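# Set carton on raised block with marker resting on it

## Task

Move the carton onto the raised block so that no part of it extends beyond the outer edge of the blue tape outline, keeping the face that was on top at the start still on top; at the end the marker has to be lying on the carton.

## Robot and tools

Robot: two arms, left_arm (on the +y side) and right_arm, each carrying an identical five-finger right hand, so hand axes and numbers mean the same on both. Base positions in the scene frame: left_arm (+0.057, +0.578, +0.175) m, right_arm (-0.039, -0.418, +0.175) m, both nearly unrotated. The scene frame has its origin at table height between the arms, +z up, +x out over the table. A post stands behind the arms. One reference image can be viewed with show_instructions.

Hand point: a point fixed to the palm, 0.05 m in front of it and 0.15 m from the wrist flange. Its +z runs along the straight fingers, +y out of the palm, +x across the palm away from the thumb. Straight fingers extend 0.06 to 0.07 m past it. A wrist bracket on the little-finger side can collide with things, and with fingers level the wrist may hang up to 0.13 m (palm down) or 0.25 m (palm up) below the point and touch the table first.

Row layout (28 numbers, each in [-1, 1], always all 28 even if one arm is idle): left dx, dy, dz, rx, ry, rz; left little, ring, middle, index, thumb_bend, thumb_turn, force_limit, speed; then the same 14 for the right arm. Pose numbers are offsets, not absolute poses: they count from that arm's Hand target at the start of the action or move, along that arm's own base axes, with rotation about the Hand target position; rx, ry, rz form one rotation vector. Scale: 1.0 equals 0.6 m or 180 degrees. Every row in one action counts from the same start, not from the prior row; sending the same offset again moves further. Six zeros means no new pose request. Orientation commands are clipped to within 32 degrees of the measured orientation each step.

Hand numbers are absolute targets: fingers and thumb_bend +1 straight/open, -1 curled; thumb_turn +1 beside the palm, -1 opposite the fingers. force_limit maps -1..+1 to about 0..10 N (15 N for the two thumb motors). speed rises linearly from near zero at -1 to full at +0.48 and stays full above; use -0.94 or less for a gentle close. No value means 'unchanged': to keep a hand as it is, resend the eight hand numbers of its last executed row (or, before any, its hand_measured plus hand_force_limit and hand_speed). With the thumb turned in, the hand wraps objects roughly 0.035 to 0.065 m thick; thumb tip against index pad can pinch light things up to about 0.08 m. To squeeze harder, raise force_limit and send a more closed target than hand_measured; to loosen, send a more open one.

Tools:
- execute_actions(actions, cameras): actions is a list of actions, each a table of up to 15 rows at 1/30 s per row; a short table repeats its final row until step 15. An empty list returns state plus all camera images.
- move(target, speed, blend, stop_force, zero, blocking, cameras): straight-line hand paths toward the offset(s) in target, one row or a list of up to 15 rows, all counted from the same Hand targets. speed in m/s, 0.002 to 3.2, default 0.25 (turn rate twice that in rad/s). blend in m for rounding corners; 0 stops at each target. stop_force in N, 4 to 120, ends an arm's path when it feels that much push; it requires identical hand numbers in every row and cannot be combined with blocking=false. zero (default true) rezeroes the force baseline first. Moves stop after 10 s, do not avoid obstacles, and are refused if a wrist would pass too near its base axis. The result adds a 'move:' line: done, off_target, moving, held or fault, plus limits such as paced or held.
- wait(seconds 0 to 3600), stop(), zoom_image(camera, region [x0, y0, x1, y1] in pixels, max 504 per side), zero_wrist_force(arm), finished_scene(scene=1).

Results: positions in metres and quaternions wxyz, in each arm's base frame, possibly off by a few cm. Hand target is the last commanded pose; the hand often rests short of it, and a further offset may be needed. hand_measured, hand_stopped_by (moving, target, force, stalled, fault) and hand_load_n follow the motor order; a lost grip shows as hand_load_n near 0. Wrist force/torque are in the hand-point axes, zeroed at start. Cameras: cam_high (896x504, fixed, scene frame), cam_left_wrist and cam_right_wrist (672x504, fisheye, arm frames).

Cautions: arms are stiff, so aiming past a firm contact can trigger a fault stop (about 150 N force, or joint torque limits, e.g. wrist 50.2 N m) lasting 10 s. Avoid pressing the arms or hands against each other. Holding loads or straining toward unreachable poses heats motors; 85 °C brakes the arm for 30 to 60 s. Loose objects may get nudged now and then. Anything dropping off the table fails the task; avoid drops, releasing moving parts, hitting things, and heavy finger loads. The finished arrangement must stay put without the robot.

Each tool is called after "Emit:" by a JSON object that holds its "op" and its "data", one argument or row to a line.

Reference images:

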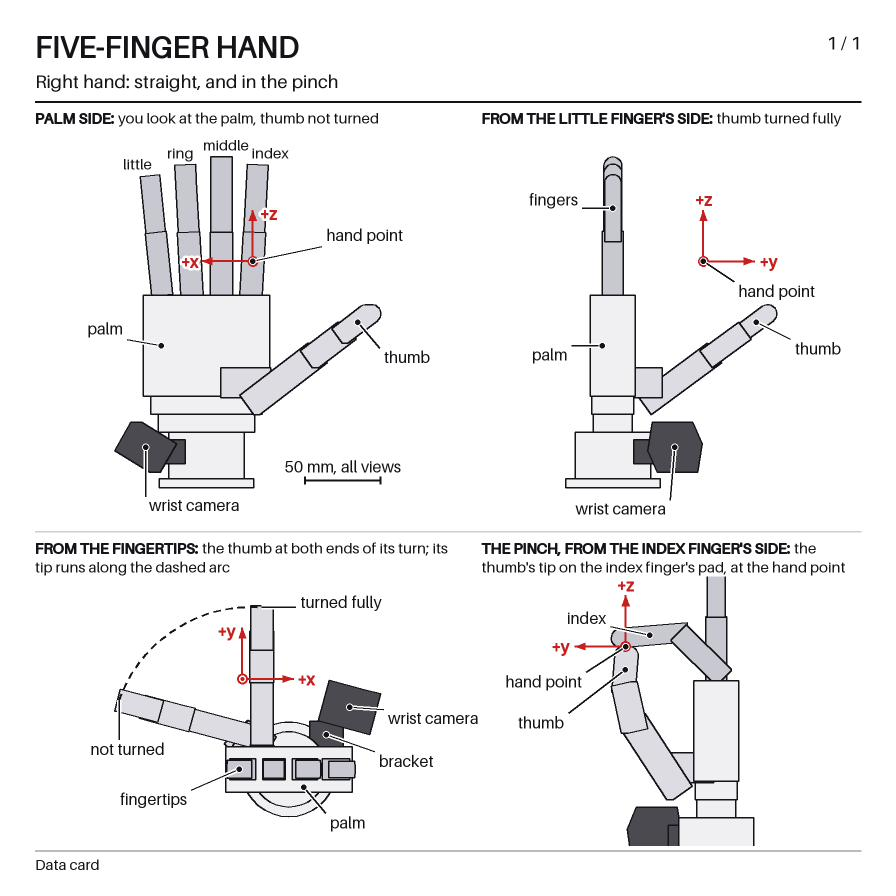

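## Session

Emit:
{"op": "execute_actions", "data": {
  "actions": []
}}

Scene clock: 0.00 s.
left_arm: end_effector_position=(+0.6278, -0.1249, +0.1582) hand_measured=(+1.000, +1.000, +1.000, +1.000, +1.000, +1.000) hand_load_n=(+0.0, +0.0, +0.0, +0.0, +0.0, +0.0) hand_stopped_by=(target, target, target, target, target, target) hand_force_limit=0.00 hand_speed=-0.80 end_effector_quat_wxyz=(-0.323, -0.560, +0.763, +0.020) | right_arm: end_effector_position=(+0.9950, +0.0776, -0.0117) hand_measured=(+1.000, +1.000, +1.000, +1.000, +1.000, +1.000) hand_load_n=(+0.5, +0.0, +0.0, +0.0, +0.0, +0.0) hand_stopped_by=(target, target, target, target, target, target) hand_force_limit=0.00 hand_speed=-0.80 end_effector_quat_wxyz=(-0.106, +0.745, -0.648, -0.114)
Joint positions: left_arm=[-0.32 -0.801 1.381 1.445 2.067 -3.041] | right_arm=[-0.187 -0.165 0.268 1.562 1.271 -3.482]
Joint velocities: within noise
Joint torques (N m): no reading
Wrist force (N): no reading
Wrist torque (N m): no reading
Wrist force, peak (N): no reading
Hand target: left_arm +0.6278, -0.1249, +0.1582; -0.323, -0.560, +0.763, +0.020 | right_arm +0.9950, +0.0776, -0.0117; -0.106, +0.745, -0.648, -0.114

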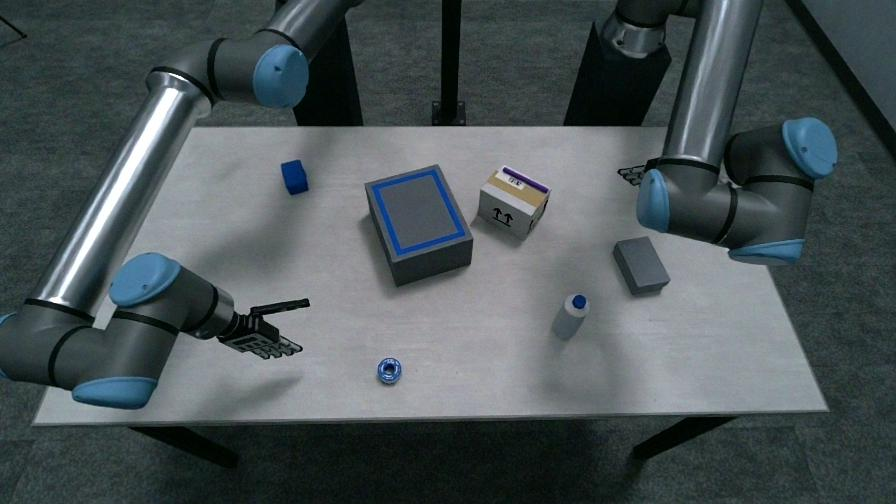

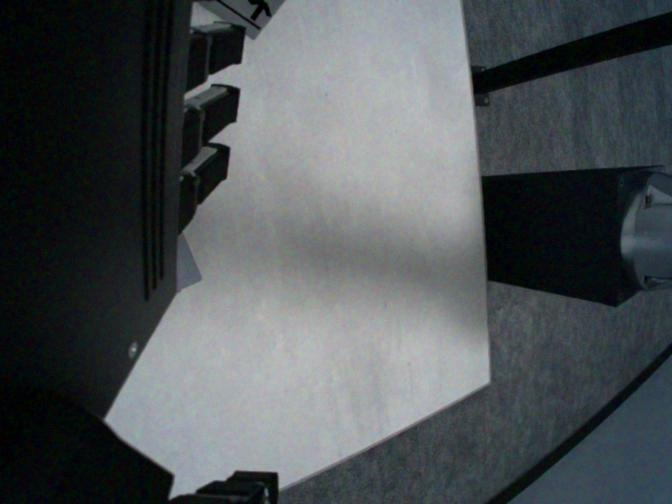

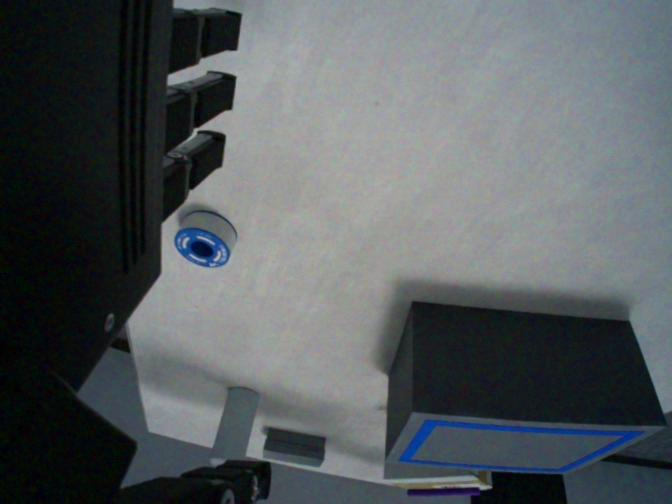

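Emit:
{"op": "zoom_image", "data": {
  "camera": "cam_high",
  "region": [350, 130, 600, 300]
}}

Emit:
{"op": "zoom_image", "data": {
  "camera": "cam_high",
  "region": [460, 150, 570, 250]
}}

Emit:
{"op": "zoom_image", "data": {
  "camera": "cam_high",
  "region": [0, 200, 420, 430]
}}

Scaled by 2.016 from the camera's image (finer frame: 1280x720).

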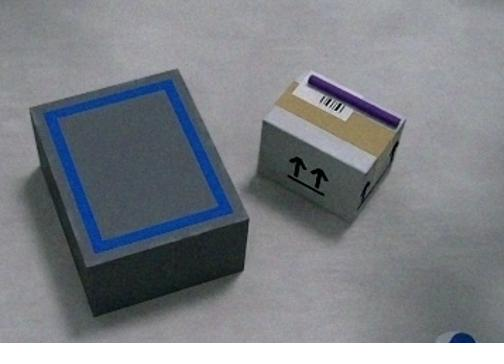

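Scaled by 4.582 from the camera's image (finer frame: 1280x720).

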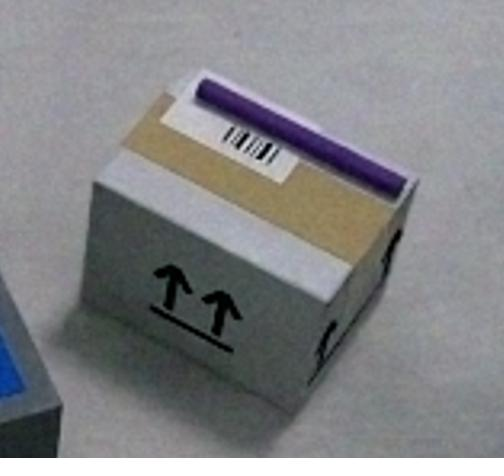

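Scaled by 1.200 from the camera's image (finer frame: 1280x720).

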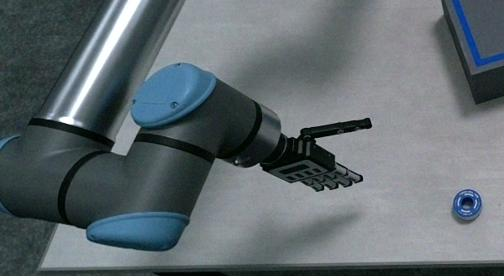

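Emit:
{"op": "move", "data": {
  "target": [
    [0,0,0.02,0,0,0,1,1,1,1,1,1,0,-0.8,-0.05,0.05,0.25,0,0,0,1,1,1,1,1,1,0,-0.8],
    [-0.107,-0.261,0.02,0.2072,-0.083,0.3784,1,1,1,1,1,1,0,-0.8,-0.690,0.684,0.23,-0.0618,0.1098,-0.7337,1,1,1,1,1,1,0,-0.8]
  ],
  "speed": 0.3,
  "blend": 0.03,
  "cameras": ["all"]
}}

Scene clock: 266.97 s.
left_arm: end_effector_position=(+0.5636, -0.2815, +0.1702) hand_measured=(+1.000, +1.000, +1.000, +1.000, +1.000, +1.000) hand_load_n=(+0.0, +0.0, +0.0, +0.0, +0.0, +0.0) hand_stopped_by=(target, target, target, target, target, target) hand_force_limit=0.00 hand_speed=-0.80 end_effector_quat_wxyz=(+0.000, +0.949, -0.314, +0.000) | right_arm: end_effector_position=(+0.5810, +0.4879, +0.1263) hand_measured=(+1.000, +1.000, +1.000, +1.000, +1.000, +1.000) hand_load_n=(+0.0, +0.0, +0.0, +0.0, +0.0, +0.0) hand_stopped_by=(target, target, target, target, target, target) hand_force_limit=0.00 hand_speed=-0.80 end_effector_quat_wxyz=(+0.000, +0.304, +0.953, +0.000) end_effector_velocity=(+0.000, +0.000, +0.000) end_effector_angular_velocity=(-0.001, +0.000, -0.004)
Joint positions: left_arm=[-0.644 -1.101 1.632 1.04 1.572 -4.718] | right_arm=[0.466 -1.035 1.617 0.988 1.571 -0.487]
Joint velocities: left_arm=[within noise] | right_arm=[0.001 0 0 0 0 0.005]
Joint torques (N m): left_arm=[-12.64 -95.38 -24.14 6.33 -3.44 -2.75] | right_arm=[21.35 -66.28 -38.36 6.09 2.68 1.86]
Wrist force (N): left_arm=[1.0 0.3 0.2] | right_arm=[-0.2 -0.1 0.6]
Wrist torque (N m): left_arm=[-0.02 -0.12 0.16] | right_arm=[-0.08 -0.03 -0.34]
Wrist force, peak (N): left_arm=[1.1 0.8 0.3] | right_arm=[1.0 -0.3 2.3]
Hand target: left_arm +0.5636, -0.2815, +0.1702; +0.000, +0.949, -0.314, +0.000 | right_arm +0.5810, +0.4880, +0.1263; +0.000, +0.304, +0.953, +0.000
Off the commanded pose: left_arm 0.000 m, 0 deg | right_arm 0.000 m, 0 deg.
move: done
cam_left_wrist: T_world_to_cam=[[-0.37889, -0.92544, -0.00002, -0.03847], [-0.79344, 0.32483, 0.51471, 0.45481], [-0.47633, 0.19504, -0.85736, 0.58771]] pos_world=[0.62623, -0.29797, 0.26978]
cam_right_wrist: T_world_to_cam=[[0.35998, 0.93214, -0.03922, -0.65217], [0.80738, -0.29018, 0.51375, -0.39692], [0.4675, -0.21661, -0.85704, 0.05647]] pos_world=[0.52883, 0.50496, 0.22674]

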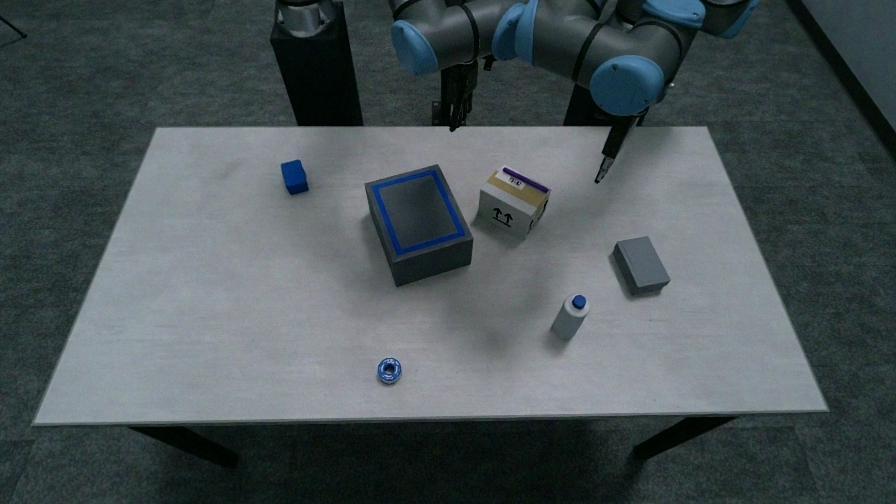

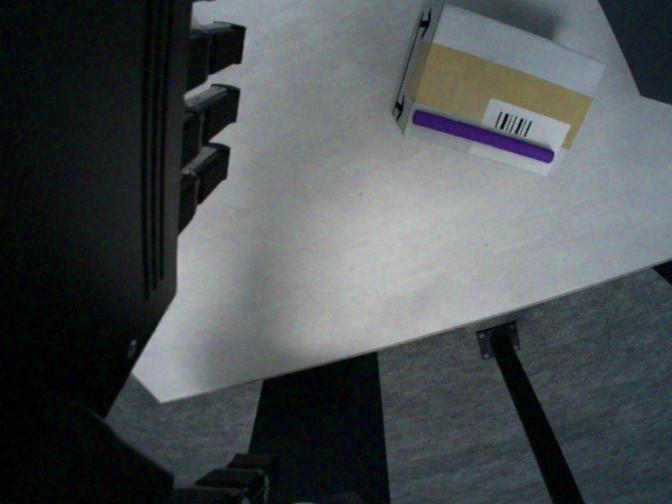

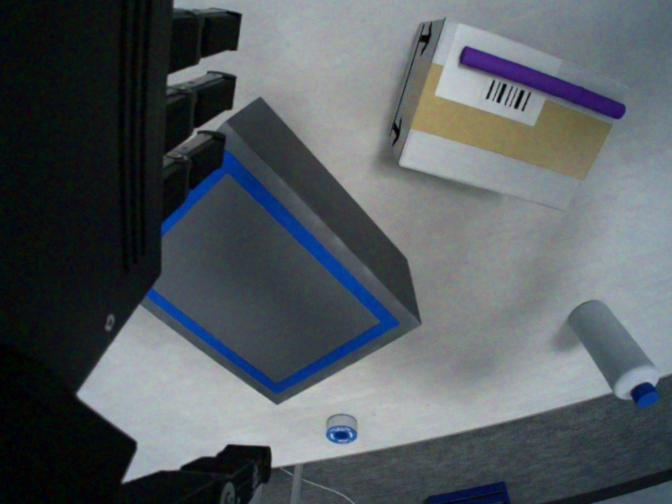

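Emit:
{"op": "zoom_image", "data": {
  "camera": "cam_high",
  "region": [400, 50, 680, 250]
}}

Emit:
{"op": "zoom_image", "data": {
  "camera": "cam_left_wrist",
  "region": [360, 0, 672, 200]
}}

Emit:
{"op": "zoom_image", "data": {
  "camera": "cam_right_wrist",
  "region": [160, 0, 660, 420]
}}

Scaled by 1.800 from the camera's image (finer frame: 1280x720).

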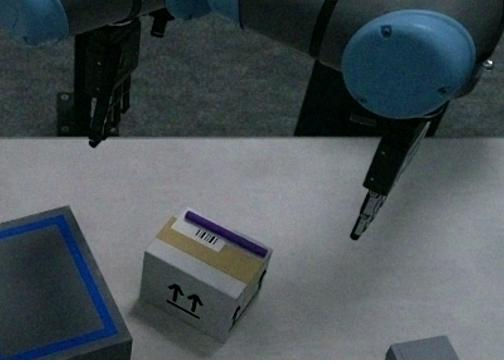

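Scaled by 1.615 from the camera's image (finer frame: 960x720).

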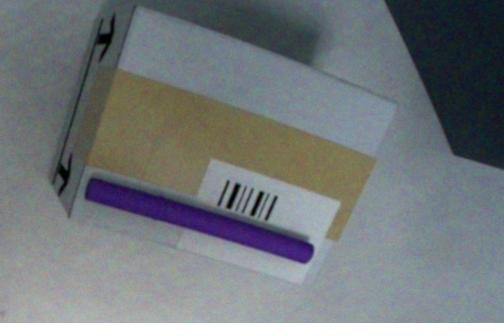

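Scaled by 1.008 from the camera's image (finer frame: 960x720).

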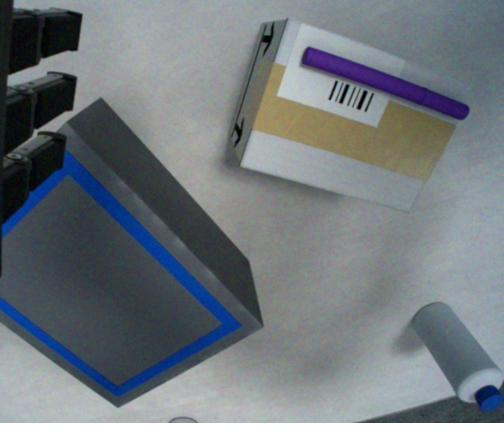

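Emit:
{"op": "move", "data": {
  "target": [
    [-0.0377,-0.0858,0,0,0,0,1,1,1,1,1,1,0,-0.8,0.0767,0.0783,0,0,0,0,1,1,1,1,1,1,0,-0.8],
    [-0.0377,-0.0858,-0.275,0,0,0,1,1,1,1,1,1,0,-0.8,0.0767,0.0783,-0.202,0,0,0,1,1,1,1,1,1,0,-0.8]
  ],
  "speed": 0.15,
  "blend": 0.01,
  "cameras": ["all"]
}}

Scene clock: 345.77 s.
left_arm: end_effector_position=(+0.5609, -0.2876, +0.1702) hand_measured=(+1.000, +1.000, +1.000, +1.000, +1.000, +1.000) hand_load_n=(+0.0, +0.0, +0.0, +0.0, +0.0, +0.0) hand_stopped_by=(target, target, target, target, target, target) hand_force_limit=0.00 hand_speed=-0.80 end_effector_quat_wxyz=(+0.000, +0.949, -0.314, +0.000) | right_arm: end_effector_position=(+0.5810, +0.4880, +0.1263) hand_measured=(+1.000, +1.000, +1.000, +1.000, +1.000, +1.000) hand_load_n=(+0.0, +0.0, +0.0, +0.0, +0.0, +0.0) hand_stopped_by=(target, target, target, target, target, target) hand_force_limit=0.00 hand_speed=-0.80 end_effector_quat_wxyz=(+0.000, +0.304, +0.953, +0.000)
Joint positions: left_arm=[-0.654 -1.101 1.633 1.04 1.572 -4.728] | right_arm=[0.466 -1.035 1.617 0.988 1.571 -0.487]
Joint torques (N m): left_arm=[-16.07 -91.73 -23.55 2.53 -2.26 -2.77] | right_arm=[-4.61 -86.97 -23.83 1.18 2.36 -2.03]
Wrist force (N): left_arm=[1.1 0.3 0.1] | right_arm=[-0.5 -0.1 0.4]
Wrist torque (N m): left_arm=[-0.02 -0.14 0.17] | right_arm=[-0.08 0.02 -0.36]
Wrist force, peak (N): left_arm=[1.3 0.4 0.4] | right_arm=[-0.3 -0.6 0.8]
Hand target: left_arm +0.5609, -0.2877, +0.1702; +0.000, +0.949, -0.314, +0.000 (not the last commanded pose) | right_arm +0.5810, +0.4880, +0.1263; +0.000, +0.304, +0.953, +0.000 (not the last commanded pose)
Off the commanded pose: left_arm 0.172 m, 0 deg | right_arm 0.138 m, 0 deg.
move: held (right_arm; a check stopped the path), off_target (left_arm; braked when a check withheld steps of right_arm); path passed 0 of 2 targets; limits=held
pose unreachable (right arm): on one or more control steps of this call, first in action 0 (counted from 0), this arm could not follow its commanded pose, so it was not sent that pose on those steps. It may still have moved: this result reports where it is.
cause: moving toward the commanded pose would bring a part of the arm too close to another arm (a part of this arm just beyond joint 4 (wrist 1) and a part of the left arm just beyond its joint 3 (elbow), along the way the arms are being sent, or toward where that arm still pushes).
cam_left_wrist: T_world_to_cam=[[-0.37882, -0.92547, -0.00007, -0.04514], [-0.79346, 0.32474, 0.51476, 0.45469], [-0.47637, 0.19506, -0.85734, 0.58769]] pos_world=[0.62363, -0.30407, 0.26979]
cam_right_wrist: T_world_to_cam=[[0.36008, 0.93209, -0.03931, -0.65237], [0.80738, -0.29024, 0.51371, -0.39677], [0.46742, -0.21671, -0.85706, 0.05654]] pos_world=[0.52883, 0.50516, 0.22664]

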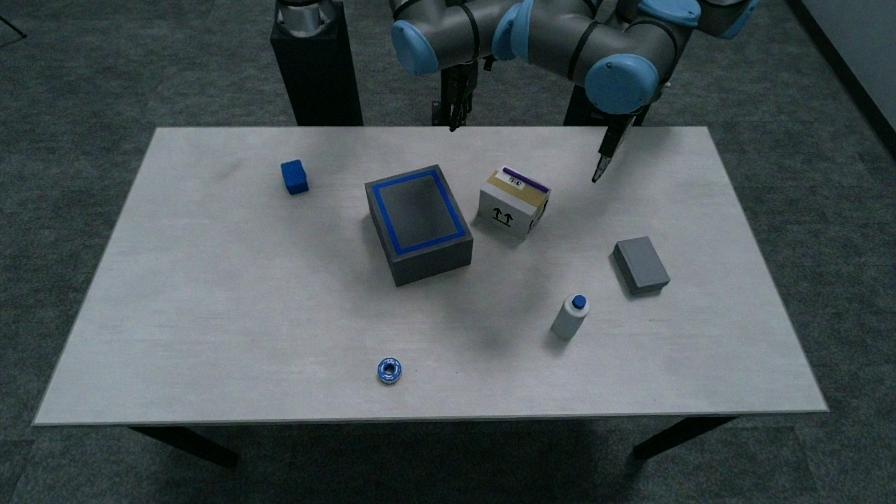

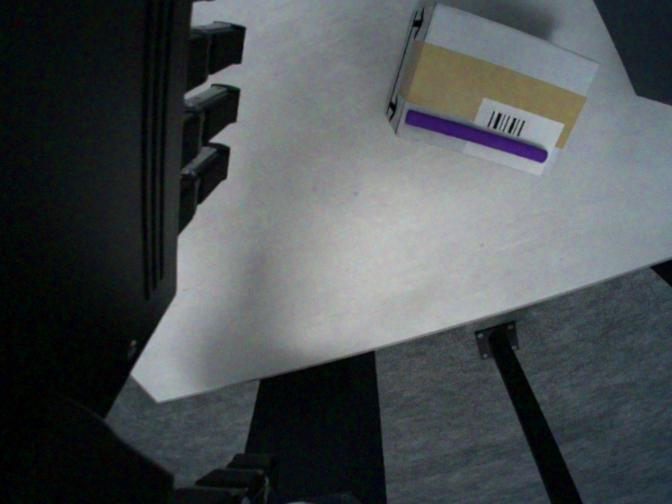

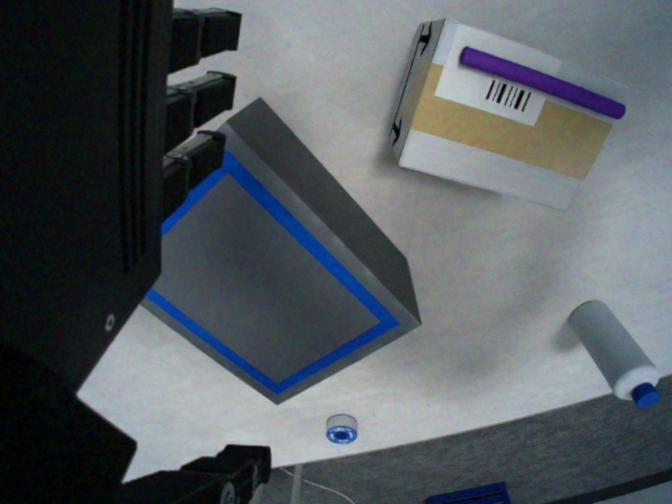

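Emit:
{"op": "move", "data": {
  "target": [-0.0638,-0.0605,-0.033,-0.149,-0.2007,0,1,1,1,1,1,1,0,-0.8,0,0,0,0,0,0,1,1,1,1,1,1,0,-0.8],
  "speed": 0.2
}}

Emit:
{"op": "move", "data": {
  "target": [0,0,0,0,0,0,1,1,1,1,1,1,0,-0.8,0.0837,0.0722,0,0.0966,0.1359,0,1,1,1,1,1,1,0,-0.8],
  "speed": 0.2,
  "cameras": ["all"]
}}

Scene clock: 661.17 s.
left_arm: end_effector_position=(+0.5608, -0.2878, +0.1702) hand_measured=(+1.000, +1.000, +1.000, +1.000, +1.000, +1.000) hand_load_n=(+0.0, +0.0, +0.0, +0.0, +0.0, +0.0) hand_stopped_by=(target, target, target, target, target, target) hand_force_limit=0.00 hand_speed=-0.80 end_effector_quat_wxyz=(+0.001, +0.949, -0.314, +0.000) | right_arm: end_effector_position=(+0.5810, +0.4880, +0.1263) hand_measured=(+1.000, +1.000, +1.000, +1.000, +1.000, +1.000) hand_load_n=(+0.0, +0.0, +0.0, +0.0, +0.0, +0.0) hand_stopped_by=(target, target, target, target, target, target) hand_force_limit=0.00 hand_speed=-0.80 end_effector_quat_wxyz=(+0.000, +0.304, +0.953, +0.000)
Joint positions: left_arm=[-0.655 -1.102 1.633 1.039 1.572 -4.729] | right_arm=[0.466 -1.035 1.617 0.988 1.571 -0.487]
Joint torques (N m): left_arm=[8.1 -60.72 -41.69 5.94 -1.11 1.31] | right_arm=[-19.01 -88.32 -23.38 1.07 2.34 -2.09]
Wrist force (N): left_arm=[0.9 0.4 0.0] | right_arm=[-0.1 -0.5 1.0]
Wrist torque (N m): left_arm=[-0.01 -0.10 0.16] | right_arm=[-0.18 -0.05 -0.34]
Wrist force, peak (N): left_arm=[1.4 0.4 0.0] | right_arm=[-0.7 -0.6 0.6]
Hand target: left_arm +0.5608, -0.2878, +0.1702; +0.001, +0.949, -0.314, +0.000 (not the last commanded pose) | right_arm +0.5810, +0.4880, +0.1263; +0.000, +0.304, +0.953, +0.000
Off the commanded pose: left_arm 0.056 m, 45 deg | right_arm 0.000 m, 0 deg.
move: held (left_arm; a check stopped the path); limits=held
pose unreachable (left arm): on one or more control steps of this call, first in action 0 (counted from 0), this arm could not follow its commanded pose, so it was not sent that pose on those steps. It may still have moved: this result reports where it is.
cause: moving toward the commanded pose would bring a part of the arm too close to another arm (a part of this arm just beyond joint 3 (elbow) and a part of the right arm just beyond its joint 4 (wrist 1), 6 mm apart when this arm was first held).

Scene clock: 661.67 s.
left_arm: end_effector_position=(+0.5608, -0.2878, +0.1702) hand_measured=(+1.000, +1.000, +1.000, +1.000, +1.000, +1.000) hand_load_n=(+0.0, +0.0, +0.0, +0.0, +0.0, +0.0) hand_stopped_by=(target, target, target, target, target, target) hand_force_limit=0.00 hand_speed=-0.80 end_effector_quat_wxyz=(+0.001, +0.949, -0.314, +0.000) | right_arm: end_effector_position=(+0.5811, +0.4879, +0.1263) hand_measured=(+1.000, +1.000, +1.000, +1.000, +1.000, +1.000) hand_load_n=(+0.0, +0.0, +0.0, +0.0, +0.0, +0.0) hand_stopped_by=(target, target, target, target, target, target) hand_force_limit=0.00 hand_speed=-0.80 end_effector_quat_wxyz=(+0.000, +0.304, +0.953, +0.000)
Joint positions: left_arm=[-0.655 -1.101 1.633 1.039 1.572 -4.728] | right_arm=[0.466 -1.035 1.617 0.988 1.571 -0.487]
Joint torques (N m): left_arm=[8.17 -62.99 -42.44 6.04 -0.71 2.03] | right_arm=[12.72 -85.78 -30.43 1.85 1.66 0.9]
Wrist force (N): left_arm=[0.7 0.4 0.3] | right_arm=[-0.5 0.0 0.7]
Wrist torque (N m): left_arm=[-0.01 -0.08 0.15] | right_arm=[-0.10 0.02 -0.33]
Wrist force, peak (N): left_arm=[1.3 0.1 0.2] | right_arm=[-0.5 -0.4 1.1]
Hand target: left_arm +0.5608, -0.2878, +0.1702; +0.001, +0.949, -0.314, +0.000 | right_arm +0.5810, +0.4880, +0.1263; +0.000, +0.304, +0.953, +0.000 (not the last commanded pose)
Off the commanded pose: left_arm 0.000 m, 0 deg | right_arm 0.066 m, 30 deg.
move: held (right_arm; a check stopped the path); limits=held
pose unreachable (right arm): on one or more control steps of this call, first in action 0 (counted from 0), this arm could not follow its commanded pose, so it was not sent that pose on those steps. It may still have moved: this result reports where it is.
cause: moving toward the commanded pose would bring a part of the arm too close to another arm (a part of this arm just beyond joint 4 (wrist 1) and a part of the left arm just beyond its joint 3 (elbow), 6 mm apart when this arm was first held).
cam_left_wrist: T_world_to_cam=[[-0.37875, -0.9255, 0.00008, -0.0454], [-0.79368, 0.32485, 0.51434, 0.45485], [-0.47604, 0.19475, -0.85759, 0.58738]] pos_world=[0.62343, -0.30417, 0.26979]
cam_right_wrist: T_world_to_cam=[[0.36019, 0.93205, -0.03924, -0.65227], [0.80734, -0.29036, 0.51371, -0.39688], [0.46742, -0.21671, -0.85706, 0.05653]] pos_world=[0.52893, 0.50496, 0.22674]

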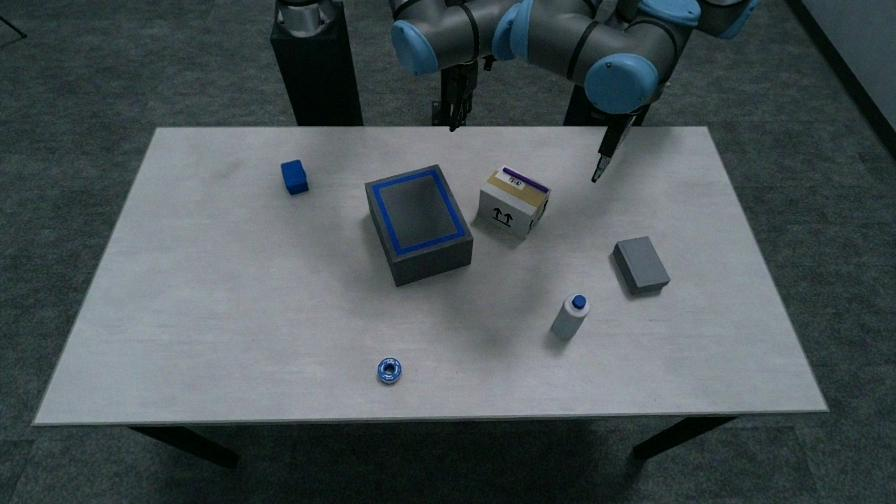

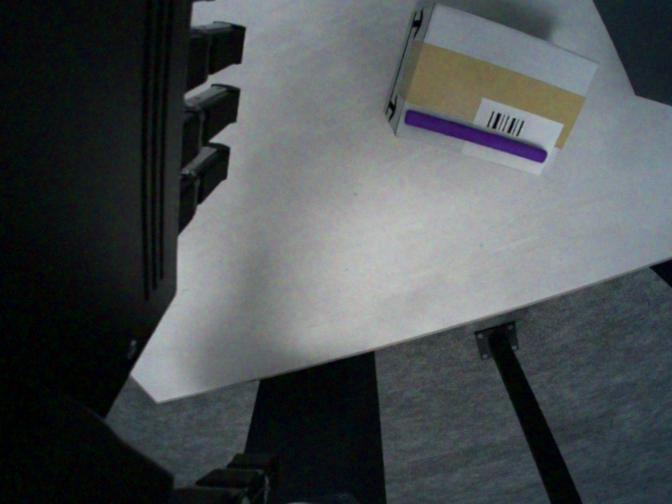

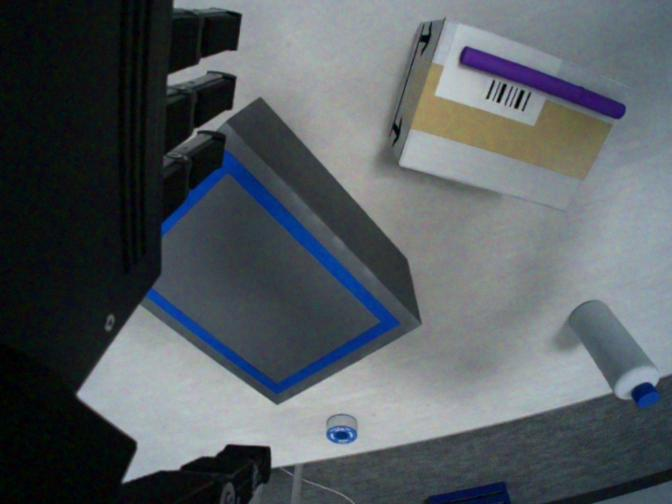

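Emit:
{"op": "move", "data": {
  "target": [0,0,0,0,0,0,1,1,1,1,1,1,0,-0.8,0.0,-0.3,0.03,0,0,0,1,1,1,1,1,1,0,-0.8],
  "speed": 0.2
}}

Emit:
{"op": "move", "data": {
  "target": [-0.0638,-0.0605,-0.033,-0.149,-0.2007,0,1,1,1,1,1,1,0,-0.8,0,0,0,0,0,0,1,1,1,1,1,1,0,-0.8],
  "speed": 0.2,
  "cameras": ["all"]
}}

Scene clock: 672.03 s.
left_arm: end_effector_position=(+0.5608, -0.2878, +0.1702) hand_measured=(+1.000, +1.000, +1.000, +1.000, +1.000, +1.000) hand_load_n=(+0.0, +0.0, +0.0, +0.0, +0.0, +0.0) hand_stopped_by=(target, target, target, target, target, target) hand_force_limit=0.00 hand_speed=-0.80 end_effector_quat_wxyz=(+0.001, +0.949, -0.314, +0.000) | right_arm: end_effector_position=(+0.5810, +0.3081, +0.1443) hand_measured=(+1.000, +1.000, +1.000, +1.000, +1.000, +1.000) hand_load_n=(+0.0, +0.0, +0.0, +0.0, -0.5, +0.0) hand_stopped_by=(target, target, target, target, target, target) hand_force_limit=0.00 hand_speed=-0.80 end_effector_quat_wxyz=(+0.000, +0.304, +0.953, +0.000)
Joint positions: left_arm=[-0.655 -1.101 1.633 1.039 1.572 -4.728] | right_arm=[0.189 -1.197 1.833 0.934 1.571 -0.763]
Joint torques (N m): left_arm=[8.21 -63.69 -41.44 6.25 -0.79 1.82] | right_arm=[-21.63 -76.3 -22.47 1.25 -3.32 -2.57]
Wrist force (N): left_arm=[0.9 0.5 0.0] | right_arm=[-0.4 -0.4 0.4]
Wrist torque (N m): left_arm=[0.01 -0.09 0.16] | right_arm=[-0.14 0.07 0.02]
Wrist force, peak (N): left_arm=[1.3 0.3 0.5] | right_arm=[-0.8 -1.2 0.7]
Hand target: left_arm +0.5608, -0.2878, +0.1702; +0.001, +0.949, -0.314, +0.000 | right_arm +0.5810, +0.3080, +0.1443; +0.000, +0.304, +0.953, +0.000
Off the commanded pose: left_arm 0.000 m, 0 deg | right_arm 0.000 m, 0 deg.
move: done

Scene clock: 674.70 s.
left_arm: end_effector_position=(+0.5226, -0.3240, +0.1504) hand_measured=(+1.000, +1.000, +1.000, +1.000, +1.000, +1.000) hand_load_n=(+0.0, +0.0, +0.0, +0.0, +0.0, +0.0) hand_stopped_by=(target, target, target, target, target, target) hand_force_limit=0.00 hand_speed=-0.80 end_effector_quat_wxyz=(+0.121, +0.877, -0.290, +0.363) | right_arm: end_effector_position=(+0.5810, +0.3080, +0.1443) hand_measured=(+1.000, +1.000, +1.000, +1.000, +1.000, +1.000) hand_load_n=(+0.0, +0.0, +0.0, +0.0, +0.0, +0.5) hand_stopped_by=(target, target, target, target, target, target) hand_force_limit=0.00 hand_speed=-0.80 end_effector_quat_wxyz=(+0.000, +0.304, +0.953, +0.000)
Joint positions: left_arm=[-0.782 -1.481 2.13 0.142 1.471 -4.814] | right_arm=[0.189 -1.197 1.833 0.934 1.571 -0.764]
Joint torques (N m): left_arm=[-14.78 -57.2 -23.28 0.47 -3.61 -2.73] | right_arm=[-20.09 -74.34 -22.59 1.43 -3.23 -2.81]
Wrist force (N): left_arm=[-0.1 1.0 0.2] | right_arm=[-0.6 -0.6 0.7]
Wrist torque (N m): left_arm=[0.11 0.02 0.04] | right_arm=[-0.17 0.08 0.00]
Wrist force, peak (N): left_arm=[1.3 0.6 -0.3] | right_arm=[-0.4 -0.1 1.1]
Hand target: left_arm +0.5226, -0.3241, +0.1504; +0.121, +0.877, -0.290, +0.363 | right_arm +0.5810, +0.3080, +0.1443; +0.000, +0.304, +0.953, +0.000
Off the commanded pose: left_arm 0.000 m, 0 deg | right_arm 0.000 m, 0 deg.
move: done
cam_left_wrist: T_world_to_cam=[[-0.43697, -0.88229, 0.17499, -0.07536], [-0.89035, 0.39663, -0.22353, 0.6312], [0.12781, -0.25347, -0.95886, 0.11375]] pos_world=[0.51452, -0.288, 0.26335]
cam_right_wrist: T_world_to_cam=[[0.36017, 0.93206, -0.03921, -0.48385], [0.8073, -0.29035, 0.51378, -0.45828], [0.46749, -0.2167, -0.85702, 0.03297]] pos_world=[0.52883, 0.32506, 0.24474]

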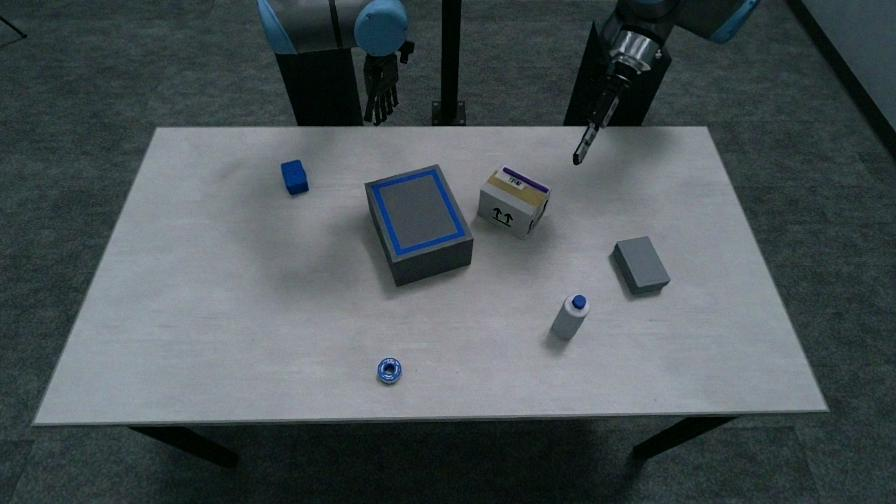

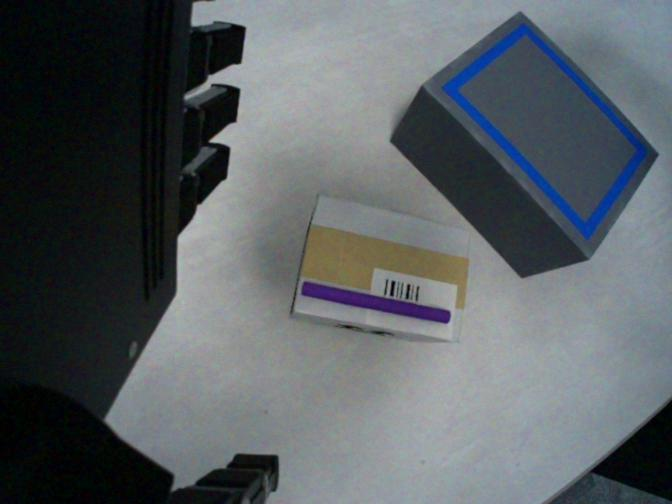

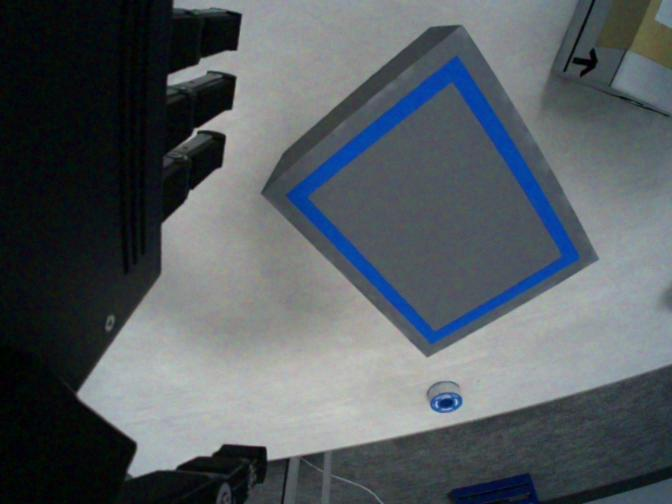

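Emit:
{"op": "zoom_image", "data": {
  "camera": "cam_left_wrist",
  "region": [270, 170, 500, 360]
}}

Emit:
{"op": "zoom_image", "data": {
  "camera": "cam_left_wrist",
  "region": [380, 0, 672, 290]
}}

Emit:
{"op": "zoom_image", "data": {
  "camera": "cam_right_wrist",
  "region": [250, 0, 672, 370]
}}

Scaled by 2.191 from the camera's image (finer frame: 960x720).

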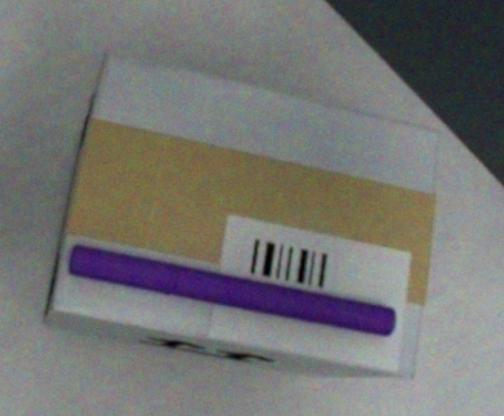

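Scaled by 1.726 from the camera's image (finer frame: 960x720).

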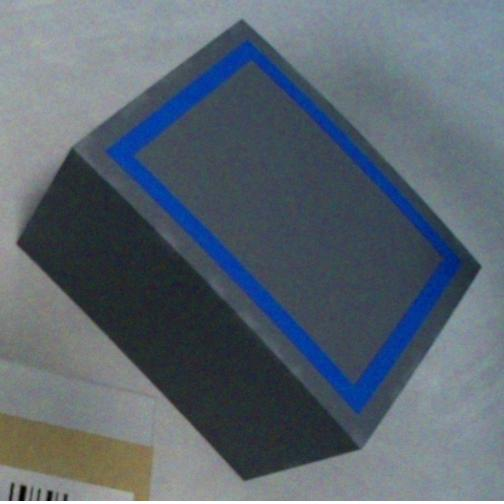

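Scaled by 1.194 from the camera's image (finer frame: 960x720).

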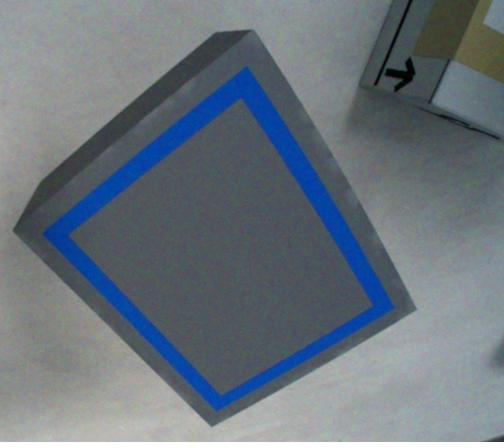

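Emit:
{"op": "move", "data": {
  "target": [0,0,0,0,0,0,1,1,1,1,1,1,0,-0.8,0.0837,0.372,-0.017,0.0966,0.1359,0,1,1,1,1,1,1,0,-0.8],
  "speed": 0.2,
  "cameras": ["all"]
}}

Scene clock: 728.57 s.
left_arm: end_effector_position=(+0.5226, -0.3241, +0.1504) hand_measured=(+1.000, +1.000, +1.000, +1.000, +1.000, +1.000) hand_load_n=(+0.0, +0.0, +0.0, +0.5, +0.0, +0.0) hand_stopped_by=(target, target, target, target, target, target) hand_force_limit=0.00 hand_speed=-0.80 end_effector_quat_wxyz=(+0.121, +0.877, -0.290, +0.363) | right_arm: end_effector_position=(+0.6312, +0.5310, +0.1341) hand_measured=(+1.000, +1.000, +1.000, +1.000, +1.000, +1.000) hand_load_n=(+0.0, +0.0, +0.0, +0.0, +0.0, -0.5) hand_stopped_by=(target, target, target, target, target, target) hand_force_limit=0.00 hand_speed=-0.80 end_effector_quat_wxyz=(-0.246, +0.294, +0.920, +0.079)
Joint positions: left_arm=[-0.782 -1.481 2.13 0.141 1.471 -4.814] | right_arm=[0.332 -0.844 1.387 1.35 1.152 -0.689]
Joint torques (N m): left_arm=[-13.72 -60.38 -22.35 -0.41 -3.8 -2.56] | right_arm=[21.16 -76.68 -40.05 5.93 -4.31 -2.96]
Wrist force (N): left_arm=[-0.2 0.8 0.0] | right_arm=[-0.5 0.0 0.8]
Wrist torque (N m): left_arm=[0.11 0.04 0.03] | right_arm=[-0.07 0.13 0.02]
Wrist force, peak (N): left_arm=[0.2 1.2 0.1] | right_arm=[-0.4 -1.4 1.0]
Hand target: left_arm +0.5226, -0.3241, +0.1504; +0.121, +0.877, -0.290, +0.363 | right_arm +0.6312, +0.5312, +0.1341; -0.246, +0.294, +0.920, +0.079
Off the commanded pose: left_arm 0.000 m, 0 deg | right_arm 0.000 m, 0 deg.
move: done
cam_left_wrist: T_world_to_cam=[[-0.43707, -0.88222, 0.17511, -0.0753], [-0.89028, 0.39666, -0.22372, 0.63121], [0.12791, -0.25368, -0.95879, 0.11352]] pos_world=[0.51452, -0.288, 0.26325]
cam_right_wrist: T_world_to_cam=[[0.3711, 0.92429, 0.0893, -0.73027], [0.92645, -0.37506, 0.03197, -0.3944], [0.06305, 0.07087, -0.99549, 0.17022]] pos_world=[0.62567, 0.51499, 0.24727]

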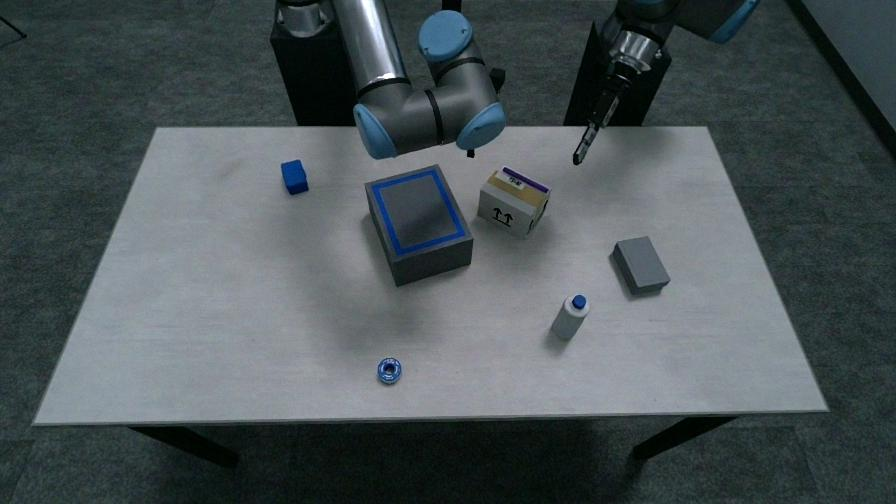

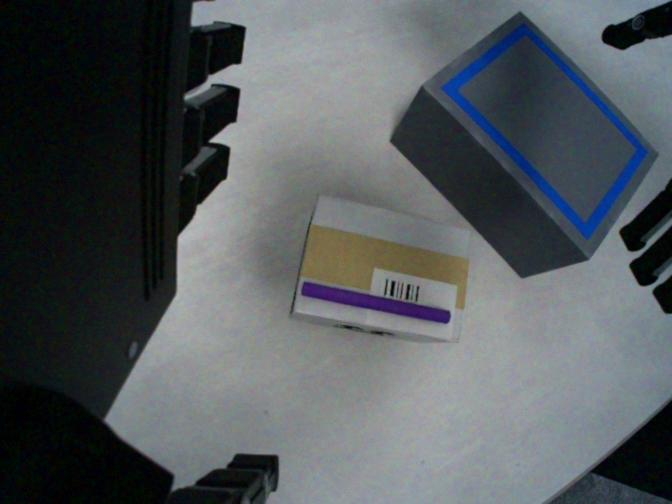

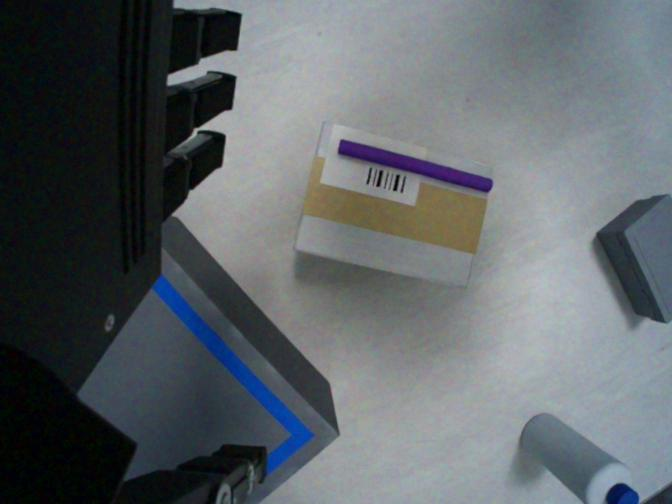

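Emit:
{"op": "zoom_image", "data": {
  "camera": "cam_right_wrist",
  "region": [280, 100, 510, 300]
}}

Scaled by 2.191 from the camera's image (finer frame: 960x720).

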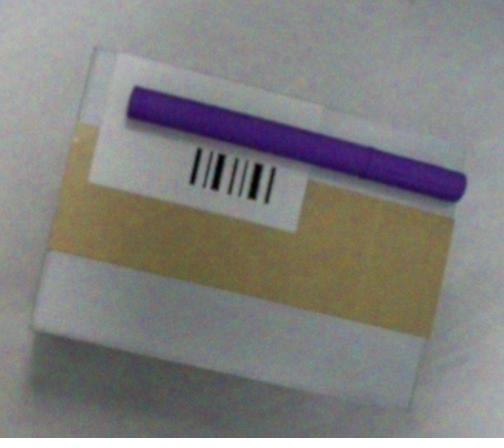

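Emit:
{"op": "move", "data": {
  "target": [-0.0018,-0.0067,-0.3507,0,0,0.0028,1,1,1,1,1,1,0,-0.8,0.003,-0.008,-0.3118,0,0,0.0056,1,1,1,1,1,1,0,-0.8],
  "speed": 0.15,
  "cameras": ["all"]
}}

Scene clock: 762.47 s.
left_arm: end_effector_position=(+0.5215, -0.3281, -0.0599) hand_measured=(+1.000, +1.000, +1.000, +1.000, +1.000, +1.000) hand_load_n=(+0.0, +0.0, +0.0, +0.0, +0.0, +0.0) hand_stopped_by=(target, target, target, target, target, target) hand_force_limit=0.00 hand_speed=-0.80 end_effector_quat_wxyz=(+0.119, +0.878, -0.286, +0.364) | right_arm: end_effector_position=(+0.6330, +0.5264, -0.0529) hand_measured=(+1.000, +1.000, +1.000, +1.000, +1.000, +1.000) hand_load_n=(+0.0, +0.0, +0.0, +0.0, +0.0, +0.0) hand_stopped_by=(target, target, target, target, target, target) hand_force_limit=0.00 hand_speed=-0.80 end_effector_quat_wxyz=(-0.247, +0.286, +0.923, +0.077)
Joint positions: left_arm=[-0.794 -1.158 2.248 -0.298 1.456 -4.829] | right_arm=[0.326 -0.652 1.422 1.134 1.159 -0.714]
Joint torques (N m): left_arm=[-14.23 -45.82 -9.58 -0.28 -3.54 -2.59] | right_arm=[-19.52 -87.29 -33.51 1.81 1.84 -2.83]
Wrist force (N): left_arm=[-0.1 0.7 -0.4] | right_arm=[-0.5 -0.3 1.4]
Wrist torque (N m): left_arm=[0.07 0.04 0.03] | right_arm=[-0.12 0.13 0.01]
Wrist force, peak (N): left_arm=[1.0 1.1 -1.0] | right_arm=[-0.9 -0.5 1.8]
Hand target: left_arm +0.5215, -0.3281, -0.0600; +0.119, +0.878, -0.286, +0.364 | right_arm +0.6330, +0.5264, -0.0530; -0.247, +0.286, +0.923, +0.077
Off the commanded pose: left_arm 0.000 m, 0 deg | right_arm 0.000 m, 0 deg.
move: done
cam_left_wrist: T_world_to_cam=[[-0.42923, -0.88606, 0.1751, -0.04785], [-0.89377, 0.38876, -0.22372, 0.58399], [0.13016, -0.25253, -0.9588, -0.08968]] pos_world=[0.51308, -0.29207, 0.05305]
cam_right_wrist: T_world_to_cam=[[0.3548, 0.93066, 0.08934, -0.70296], [0.93292, -0.3587, 0.03156, -0.40462], [0.06142, 0.07215, -0.9955, -0.01537]] pos_world=[0.62784, 0.51019, 0.06027]

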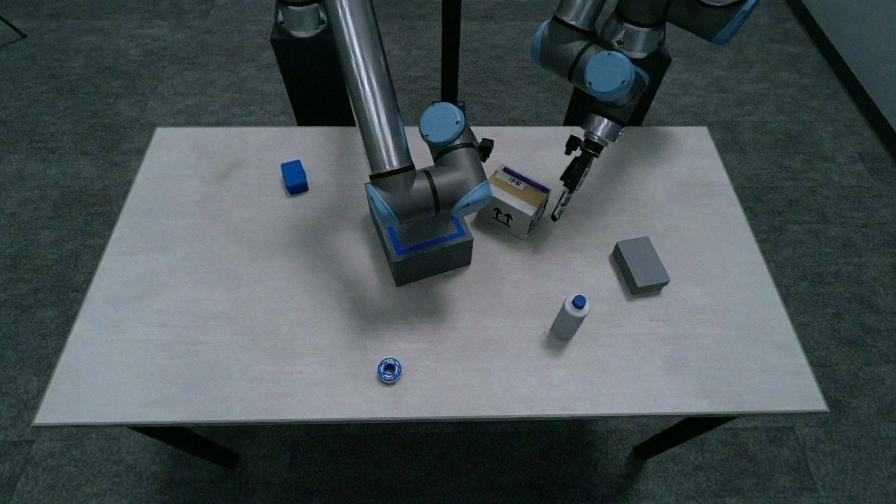

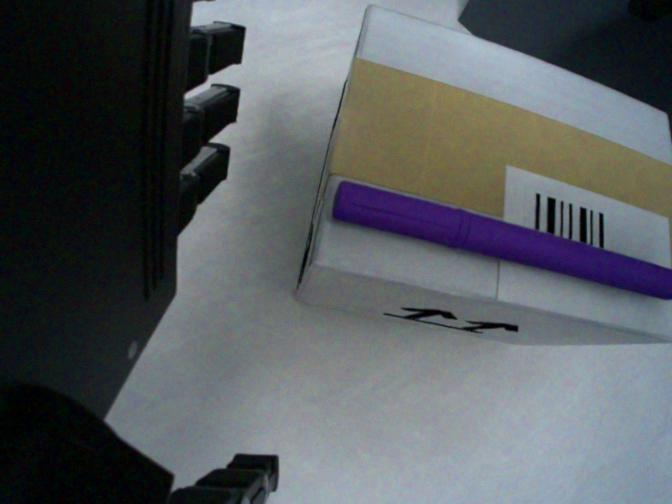

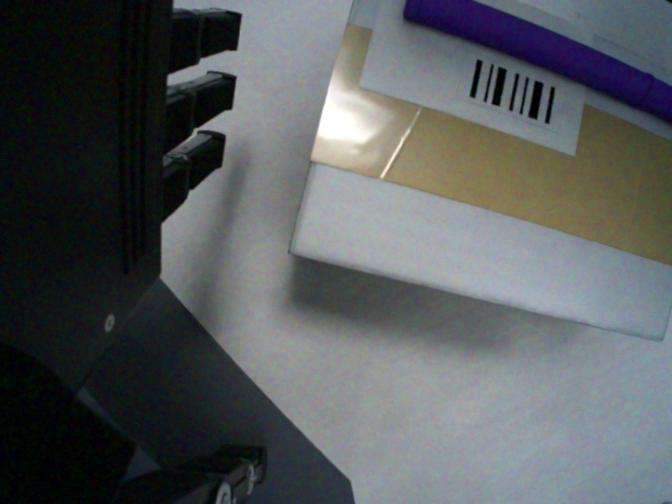

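Emit:
{"op": "zoom_image", "data": {
  "camera": "cam_high",
  "region": [420, 90, 660, 250]
}}

Emit:
{"op": "zoom_image", "data": {
  "camera": "cam_left_wrist",
  "region": [180, 0, 672, 400]
}}

Scaled by 2.100 from the camera's image (finer frame: 1280x720).

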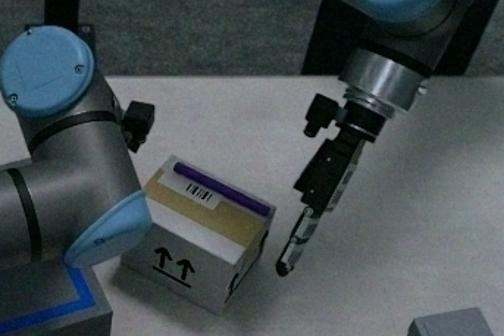

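Scaled by 1.024 from the camera's image (finer frame: 960x720).

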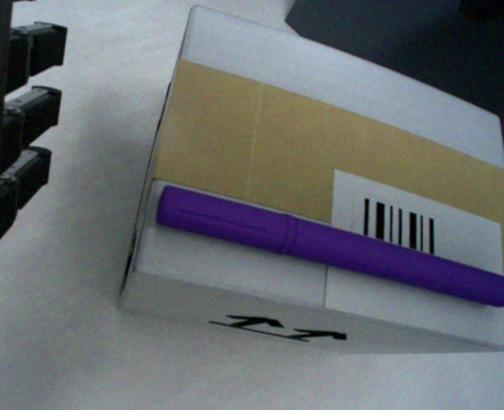

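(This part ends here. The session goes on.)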